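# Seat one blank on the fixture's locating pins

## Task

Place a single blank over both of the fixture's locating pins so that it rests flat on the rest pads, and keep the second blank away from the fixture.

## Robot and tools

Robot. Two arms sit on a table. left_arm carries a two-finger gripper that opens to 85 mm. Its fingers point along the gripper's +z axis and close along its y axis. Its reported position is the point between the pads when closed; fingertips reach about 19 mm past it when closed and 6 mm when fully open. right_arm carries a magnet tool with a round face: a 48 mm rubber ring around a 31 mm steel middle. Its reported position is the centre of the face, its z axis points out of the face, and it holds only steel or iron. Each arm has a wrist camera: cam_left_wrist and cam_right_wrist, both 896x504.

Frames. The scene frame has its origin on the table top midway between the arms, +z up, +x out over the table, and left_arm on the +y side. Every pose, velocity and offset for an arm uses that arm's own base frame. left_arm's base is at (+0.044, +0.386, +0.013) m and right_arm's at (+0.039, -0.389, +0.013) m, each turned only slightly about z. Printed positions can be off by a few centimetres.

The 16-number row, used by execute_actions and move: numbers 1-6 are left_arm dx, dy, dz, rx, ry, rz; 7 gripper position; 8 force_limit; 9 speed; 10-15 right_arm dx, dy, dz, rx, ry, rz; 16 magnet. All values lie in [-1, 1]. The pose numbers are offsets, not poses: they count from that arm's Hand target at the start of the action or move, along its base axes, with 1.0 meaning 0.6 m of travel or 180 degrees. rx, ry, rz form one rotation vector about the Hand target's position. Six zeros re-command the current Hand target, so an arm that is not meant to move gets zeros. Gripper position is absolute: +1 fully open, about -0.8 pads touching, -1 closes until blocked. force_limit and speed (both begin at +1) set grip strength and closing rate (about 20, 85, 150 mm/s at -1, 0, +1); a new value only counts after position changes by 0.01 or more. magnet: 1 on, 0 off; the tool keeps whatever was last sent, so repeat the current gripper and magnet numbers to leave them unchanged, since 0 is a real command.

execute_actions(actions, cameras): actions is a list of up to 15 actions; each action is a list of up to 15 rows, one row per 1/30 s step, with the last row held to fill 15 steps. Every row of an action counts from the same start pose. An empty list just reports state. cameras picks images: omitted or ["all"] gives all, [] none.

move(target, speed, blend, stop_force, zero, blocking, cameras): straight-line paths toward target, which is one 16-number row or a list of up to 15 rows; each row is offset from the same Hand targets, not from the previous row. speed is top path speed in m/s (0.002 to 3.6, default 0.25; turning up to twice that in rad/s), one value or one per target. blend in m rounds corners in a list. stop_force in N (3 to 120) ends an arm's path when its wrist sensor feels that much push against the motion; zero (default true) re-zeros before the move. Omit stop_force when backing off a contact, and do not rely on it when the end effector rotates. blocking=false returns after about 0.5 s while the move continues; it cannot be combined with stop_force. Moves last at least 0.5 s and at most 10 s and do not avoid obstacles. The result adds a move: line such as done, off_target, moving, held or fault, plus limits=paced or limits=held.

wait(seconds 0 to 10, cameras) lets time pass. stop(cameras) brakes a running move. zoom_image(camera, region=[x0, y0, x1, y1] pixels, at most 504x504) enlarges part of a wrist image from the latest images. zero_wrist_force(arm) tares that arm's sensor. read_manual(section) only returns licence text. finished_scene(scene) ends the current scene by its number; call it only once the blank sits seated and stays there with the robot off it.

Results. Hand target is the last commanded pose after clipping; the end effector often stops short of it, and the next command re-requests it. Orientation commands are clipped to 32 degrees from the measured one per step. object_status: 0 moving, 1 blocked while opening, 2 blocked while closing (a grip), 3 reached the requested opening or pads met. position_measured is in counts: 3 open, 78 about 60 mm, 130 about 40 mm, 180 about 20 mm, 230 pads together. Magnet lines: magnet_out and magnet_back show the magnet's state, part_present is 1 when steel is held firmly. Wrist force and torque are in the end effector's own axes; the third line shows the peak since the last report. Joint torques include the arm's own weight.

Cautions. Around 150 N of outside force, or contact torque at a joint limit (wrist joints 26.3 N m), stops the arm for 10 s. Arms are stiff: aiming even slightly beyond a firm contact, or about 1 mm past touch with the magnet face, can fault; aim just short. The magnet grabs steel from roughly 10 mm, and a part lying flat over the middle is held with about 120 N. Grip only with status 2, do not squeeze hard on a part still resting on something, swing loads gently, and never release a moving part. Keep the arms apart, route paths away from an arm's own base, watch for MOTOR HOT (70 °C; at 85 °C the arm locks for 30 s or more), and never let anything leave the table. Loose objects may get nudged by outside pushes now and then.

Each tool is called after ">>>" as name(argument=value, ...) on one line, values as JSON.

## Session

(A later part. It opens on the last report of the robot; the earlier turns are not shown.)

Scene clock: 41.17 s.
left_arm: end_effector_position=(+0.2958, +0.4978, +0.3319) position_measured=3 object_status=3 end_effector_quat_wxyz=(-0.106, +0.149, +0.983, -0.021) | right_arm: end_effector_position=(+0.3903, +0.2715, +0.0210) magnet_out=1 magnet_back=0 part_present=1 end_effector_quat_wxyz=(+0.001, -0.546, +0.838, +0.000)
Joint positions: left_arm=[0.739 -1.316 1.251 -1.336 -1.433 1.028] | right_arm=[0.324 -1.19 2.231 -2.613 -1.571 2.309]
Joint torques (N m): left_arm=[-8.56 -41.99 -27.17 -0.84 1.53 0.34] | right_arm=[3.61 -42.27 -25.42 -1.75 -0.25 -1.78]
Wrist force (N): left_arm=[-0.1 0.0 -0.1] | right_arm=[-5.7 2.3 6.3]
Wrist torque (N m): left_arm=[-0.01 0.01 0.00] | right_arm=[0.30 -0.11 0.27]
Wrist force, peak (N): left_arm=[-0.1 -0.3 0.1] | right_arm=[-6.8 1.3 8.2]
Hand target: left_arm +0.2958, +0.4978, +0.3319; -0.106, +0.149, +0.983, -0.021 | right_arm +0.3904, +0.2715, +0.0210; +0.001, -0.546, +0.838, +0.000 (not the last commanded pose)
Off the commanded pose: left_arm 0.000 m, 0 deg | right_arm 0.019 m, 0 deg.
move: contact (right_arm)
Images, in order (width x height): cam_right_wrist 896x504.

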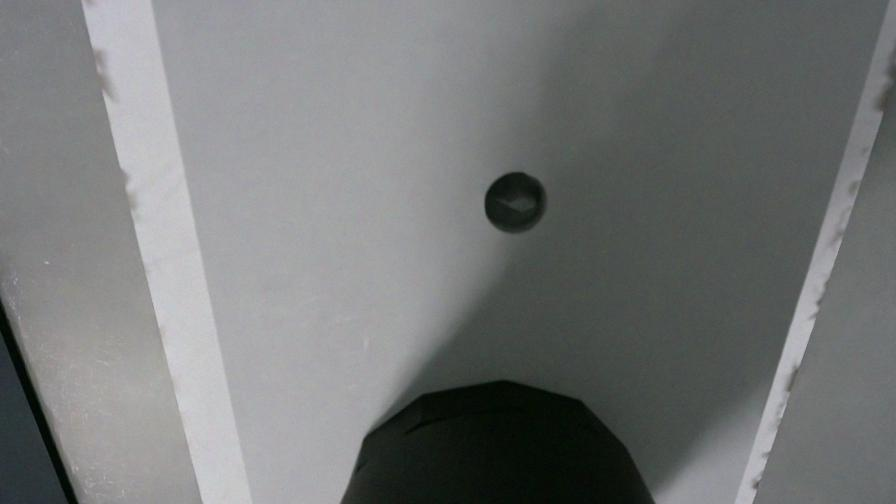

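>>> move(target=[0,0,0,0,0,0,1,1,1,-0.0003,0,0.0008,0,0,-0.002,1], speed=0.008, cameras=[])

>>> move(target=[0,0,0,0,0,0,1,1,1,0,0,-0.04,0,0,0,1], speed=0.008, stop_force=6, cameras=["cam_right_wrist"])

>>> zoom_image(camera="cam_right_wrist", region=[450, 168, 578, 240])

Scene clock: 42.07 s.
left_arm: end_effector_position=(+0.2958, +0.4978, +0.3319) position_measured=3 object_status=3 end_effector_quat_wxyz=(-0.106, +0.149, +0.983, -0.021) | right_arm: end_effector_position=(+0.3902, +0.2715, +0.0215) magnet_out=1 magnet_back=0 part_present=1 end_effector_quat_wxyz=(+0.001, -0.544, +0.839, +0.000)
Joint positions: left_arm=[0.739 -1.316 1.251 -1.336 -1.433 1.028] | right_arm=[0.324 -1.192 2.231 -2.612 -1.571 2.315]
Joint torques (N m): left_arm=[-8.95 -42.98 -26.53 -0.82 1.33 0.23] | right_arm=[7.73 -40.26 -6.12 -1.66 -0.46 1.59]
Wrist force (N): left_arm=[0.1 0.1 -0.1] | right_arm=[1.1 -1.4 3.0]
Wrist torque (N m): left_arm=[0.02 -0.01 0.00] | right_arm=[0.10 -0.09 -0.30]
Wrist force, peak (N): left_arm=[-0.1 -0.3 -0.1] | right_arm=[-5.4 2.8 8.1]
Hand target: left_arm +0.2958, +0.4978, +0.3319; -0.106, +0.149, +0.983, -0.021 | right_arm +0.3902, +0.2715, +0.0215; +0.001, -0.544, +0.839, +0.000
Off the commanded pose: left_arm 0.000 m, 0 deg | right_arm 0.000 m, 0 deg.
move: done
No camera images: "cameras" was empty.

Scene clock: 43.63 s.
left_arm: end_effector_position=(+0.2958, +0.4978, +0.3319) position_measured=3 object_status=3 end_effector_quat_wxyz=(-0.106, +0.149, +0.983, -0.021) | right_arm: end_effector_position=(+0.3902, +0.2715, +0.0195) magnet_out=1 magnet_back=0 part_present=1 end_effector_quat_wxyz=(+0.001, -0.544, +0.839, +0.000)
Joint positions: left_arm=[0.739 -1.316 1.251 -1.336 -1.433 1.028] | right_arm=[0.324 -1.187 2.232 -2.618 -1.571 2.316]
Joint torques (N m): left_arm=[-8.55 -42.24 -26.05 -1.11 1.66 0.27] | right_arm=[9.64 -40.8 -25.82 -2.64 2.17 0.67]
Wrist force (N): left_arm=[-0.2 0.1 0.0] | right_arm=[5.3 -1.0 4.2]
Wrist torque (N m): left_arm=[0.01 0.03 0.00] | right_arm=[0.03 -0.08 0.03]
Wrist force, peak (N): left_arm=[-0.2 -0.1 -0.3] | right_arm=[9.6 -0.8 -5.7]
Hand target: left_arm +0.2958, +0.4978, +0.3319; -0.106, +0.149, +0.983, -0.021 | right_arm +0.3902, +0.2715, +0.0195; +0.001, -0.544, +0.839, +0.000 (not the last commanded pose)
Off the commanded pose: left_arm 0.000 m, 0 deg | right_arm 0.022 m, 0 deg.
move: contact (right_arm)
Images, in order (width x height): cam_right_wrist 896x504.

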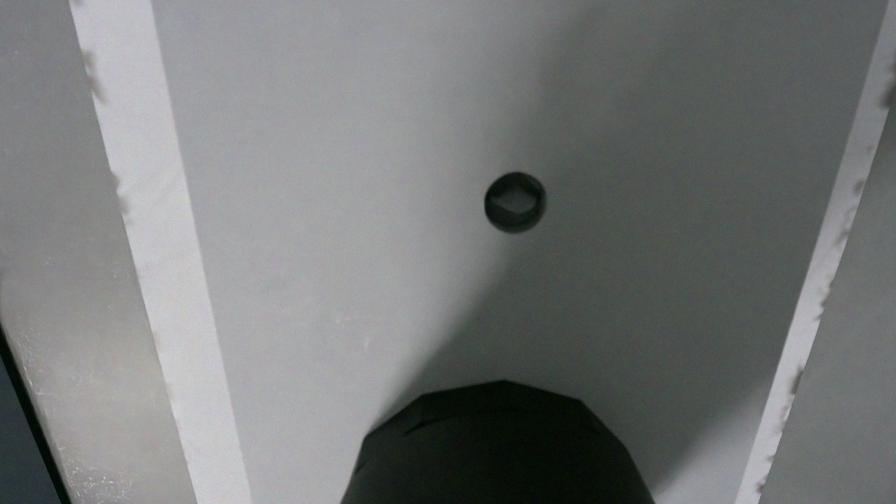

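Scaled by 3.938 from the camera's 896x504 image, which has a finer 1280x720 frame.

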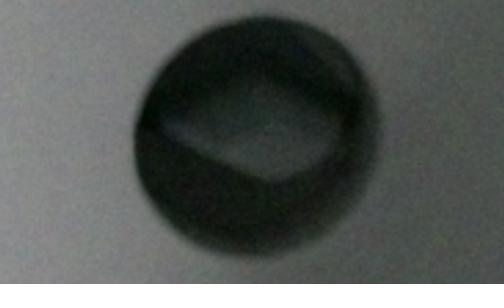

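>>> move(target=[0,0,0,0,0,0,1,1,1,-0.0001,-0.00025,0.0006,0,0,-0.0009,1], speed=0.008, cameras=[])

>>> move(target=[0,0,0,0,0,0,1,1,1,0,0,-0.04,0,0,0,1], speed=0.008, stop_force=6, cameras=["cam_right_wrist"])

>>> zoom_image(camera="cam_right_wrist", region=[450, 168, 578, 240])

Scene clock: 44.50 s.
left_arm: end_effector_position=(+0.2958, +0.4978, +0.3319) position_measured=3 object_status=3 end_effector_quat_wxyz=(-0.106, +0.149, +0.983, -0.021) | right_arm: end_effector_position=(+0.3901, +0.2714, +0.0199) magnet_out=1 magnet_back=0 part_present=1 end_effector_quat_wxyz=(+0.001, -0.543, +0.840, +0.000)
Joint positions: left_arm=[0.739 -1.316 1.251 -1.336 -1.433 1.028] | right_arm=[0.324 -1.188 2.232 -2.617 -1.571 2.318]
Joint torques (N m): left_arm=[-9.95 -42.07 -26.24 -1.05 1.5 0.29] | right_arm=[-6.18 -40.64 -6.85 -1.68 1.48 1.95]
Wrist force (N): left_arm=[0.0 0.2 -0.2] | right_arm=[2.4 -2.3 3.8]
Wrist torque (N m): left_arm=[0.02 0.01 0.00] | right_arm=[0.14 -0.09 -0.40]
Wrist force, peak (N): left_arm=[-0.2 -0.2 0.2] | right_arm=[5.4 -0.7 4.9]
Hand target: left_arm +0.2958, +0.4978, +0.3319; -0.106, +0.149, +0.983, -0.021 | right_arm +0.3901, +0.2714, +0.0199; +0.001, -0.543, +0.840, +0.000
Off the commanded pose: left_arm 0.000 m, 0 deg | right_arm 0.000 m, 0 deg.
move: done
No camera images: "cameras" was empty.

Scene clock: 46.67 s.
left_arm: end_effector_position=(+0.2958, +0.4978, +0.3319) position_measured=3 object_status=3 end_effector_quat_wxyz=(-0.106, +0.149, +0.983, -0.021) | right_arm: end_effector_position=(+0.3901, +0.2714, +0.0134) magnet_out=1 magnet_back=0 part_present=1 end_effector_quat_wxyz=(+0.001, -0.543, +0.840, +0.000)
Joint positions: left_arm=[0.739 -1.316 1.251 -1.336 -1.433 1.028] | right_arm=[0.324 -1.171 2.234 -2.637 -1.571 2.318]
Joint torques (N m): left_arm=[-9.34 -42.58 -26.55 -1.21 1.2 0.24] | right_arm=[-5.67 -39.54 -23.66 -1.84 -0.27 1.7]
Wrist force (N): left_arm=[0.0 0.0 0.0] | right_arm=[1.0 -2.0 1.3]
Wrist torque (N m): left_arm=[-0.01 0.01 0.00] | right_arm=[-0.11 0.04 -0.28]
Wrist force, peak (N): left_arm=[-0.3 0.0 -0.1] | right_arm=[13.6 7.9 -29.9]
Hand target: left_arm +0.2958, +0.4978, +0.3319; -0.106, +0.149, +0.983, -0.021 | right_arm +0.3901, +0.2714, +0.0134; +0.001, -0.543, +0.840, +0.000 (not the last commanded pose)
Off the commanded pose: left_arm 0.000 m, 0 deg | right_arm 0.017 m, 0 deg.
move: contact (right_arm)
Images, in order (width x height): cam_right_wrist 896x504.

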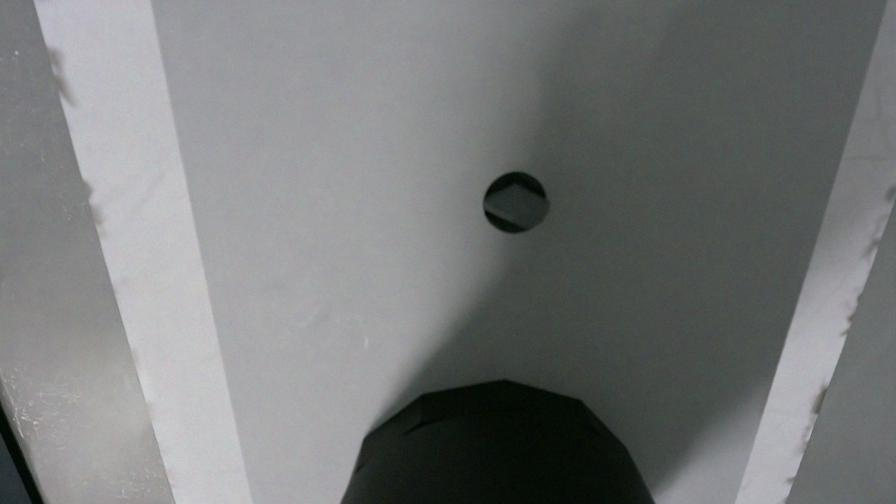

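Scaled by 3.938 from the camera's 896x504 image, which has a finer 1280x720 frame.

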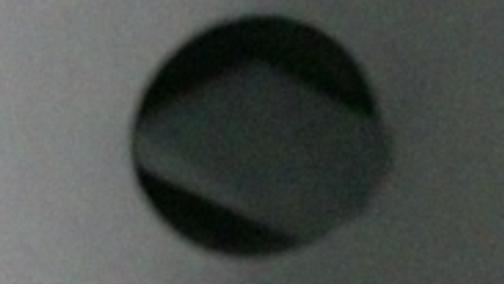

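>>> execute_actions(actions=[[[0,0,0,0,0,0,1,1,1,0,0,0,0,0,0,0]]], cameras=[])

>>> move(target=[[0,0,0,0,0,0,1,1,1,0,0,0.01,0,0,0,0],[0,0,0,0,0,0,1,1,1,0.0,0,0.3,0,0,0,0]], speed=[0.02,0.25], cameras=["cam_right_wrist"])

>>> zoom_image(camera="cam_right_wrist", region=[300, 0, 700, 400])

Scene clock: 47.50 s.
left_arm: end_effector_position=(+0.2958, +0.4978, +0.3319) position_measured=3 object_status=3 end_effector_quat_wxyz=(-0.106, +0.149, +0.983, -0.021) | right_arm: end_effector_position=(+0.3901, +0.2714, +0.0134) magnet_out=0 magnet_back=1 part_present=0 end_effector_quat_wxyz=(+0.001, -0.543, +0.840, +0.000)
Joint positions: left_arm=[0.739 -1.316 1.251 -1.336 -1.433 1.028] | right_arm=[0.324 -1.171 2.234 -2.637 -1.571 2.318]
Joint torques (N m): left_arm=[-8.55 -43.06 -27.48 -0.96 1.49 0.34] | right_arm=[-4.91 -27.57 -22.22 -2.51 -0.13 1.59]
Wrist force (N): left_arm=[0.0 -0.1 -0.1] | right_arm=[1.5 -0.2 -3.7]
Wrist torque (N m): left_arm=[-0.02 0.00 0.00] | right_arm=[0.00 -0.02 -0.23]
Wrist force, peak (N): left_arm=[-0.1 0.0 -0.2] | right_arm=[3.6 0.4 -5.7]
Hand target: left_arm +0.2958, +0.4978, +0.3319; -0.106, +0.149, +0.983, -0.021 | right_arm +0.3901, +0.2714, +0.0134; +0.001, -0.543, +0.840, +0.000
Off the commanded pose: left_arm 0.000 m, 0 deg | right_arm 0.000 m, 0 deg.
No camera images: "cameras" was empty.

Scene clock: 49.27 s.
left_arm: end_effector_position=(+0.2958, +0.4978, +0.3319) position_measured=3 object_status=3 end_effector_quat_wxyz=(-0.106, +0.149, +0.983, -0.021) | right_arm: end_effector_position=(+0.3901, +0.2714, +0.1933) magnet_out=0 magnet_back=1 part_present=0 end_effector_quat_wxyz=(+0.001, -0.543, +0.840, +0.000)
Joint positions: left_arm=[0.739 -1.316 1.251 -1.336 -1.433 1.028] | right_arm=[0.324 -1.533 2.056 -2.097 -1.571 2.318]
Joint torques (N m): left_arm=[-8.7 -43.38 -27.04 -1.19 1.35 0.11] | right_arm=[-7.6 -32.17 -32.5 -1.12 -1.68 -1.97]
Wrist force (N): left_arm=[0.0 -0.1 0.0] | right_arm=[0.0 -1.3 -0.6]
Wrist torque (N m): left_arm=[-0.02 0.01 0.00] | right_arm=[-0.02 -0.06 -0.23]
Wrist force, peak (N): left_arm=[-0.1 0.0 -0.3] | right_arm=[1.1 -0.6 -3.1]
Hand target: left_arm +0.2958, +0.4978, +0.3319; -0.106, +0.149, +0.983, -0.021 | right_arm +0.3901, +0.2714, +0.1934; +0.001, -0.543, +0.840, +0.000
Off the commanded pose: left_arm 0.000 m, 0 deg | right_arm 0.000 m, 0 deg.
move: done
Images, in order (width x height): cam_right_wrist 896x504.

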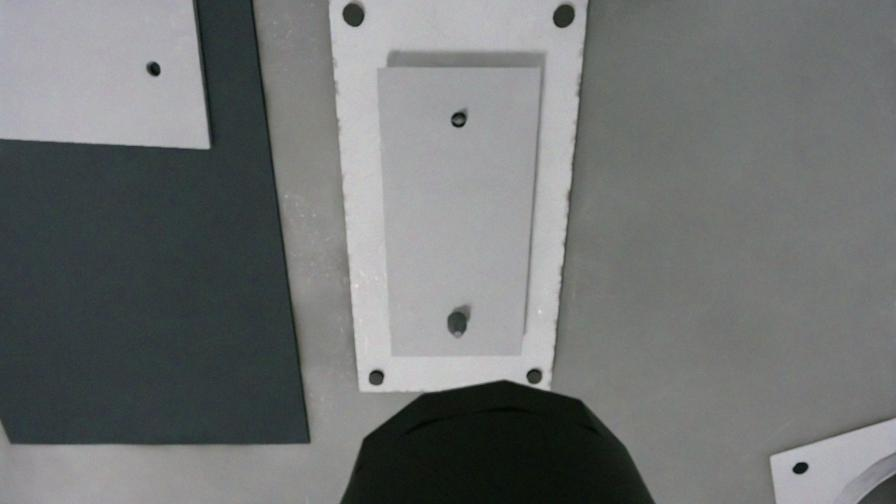

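Scaled by 1.260 from the camera's 896x504 image, which has a finer 1280x720 frame.

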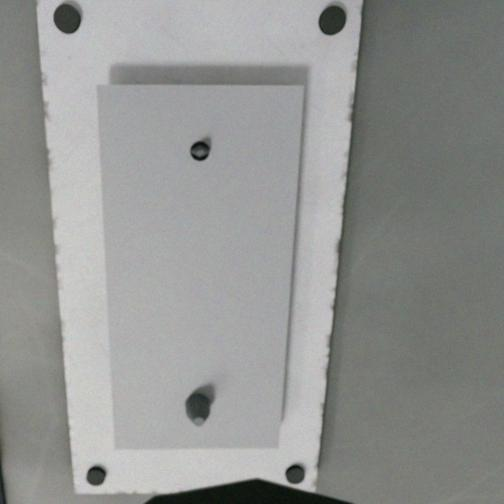

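Both pins are through and the plate is flat.

>>> finished_scene(scene=3)

The scene is finished: the task was done.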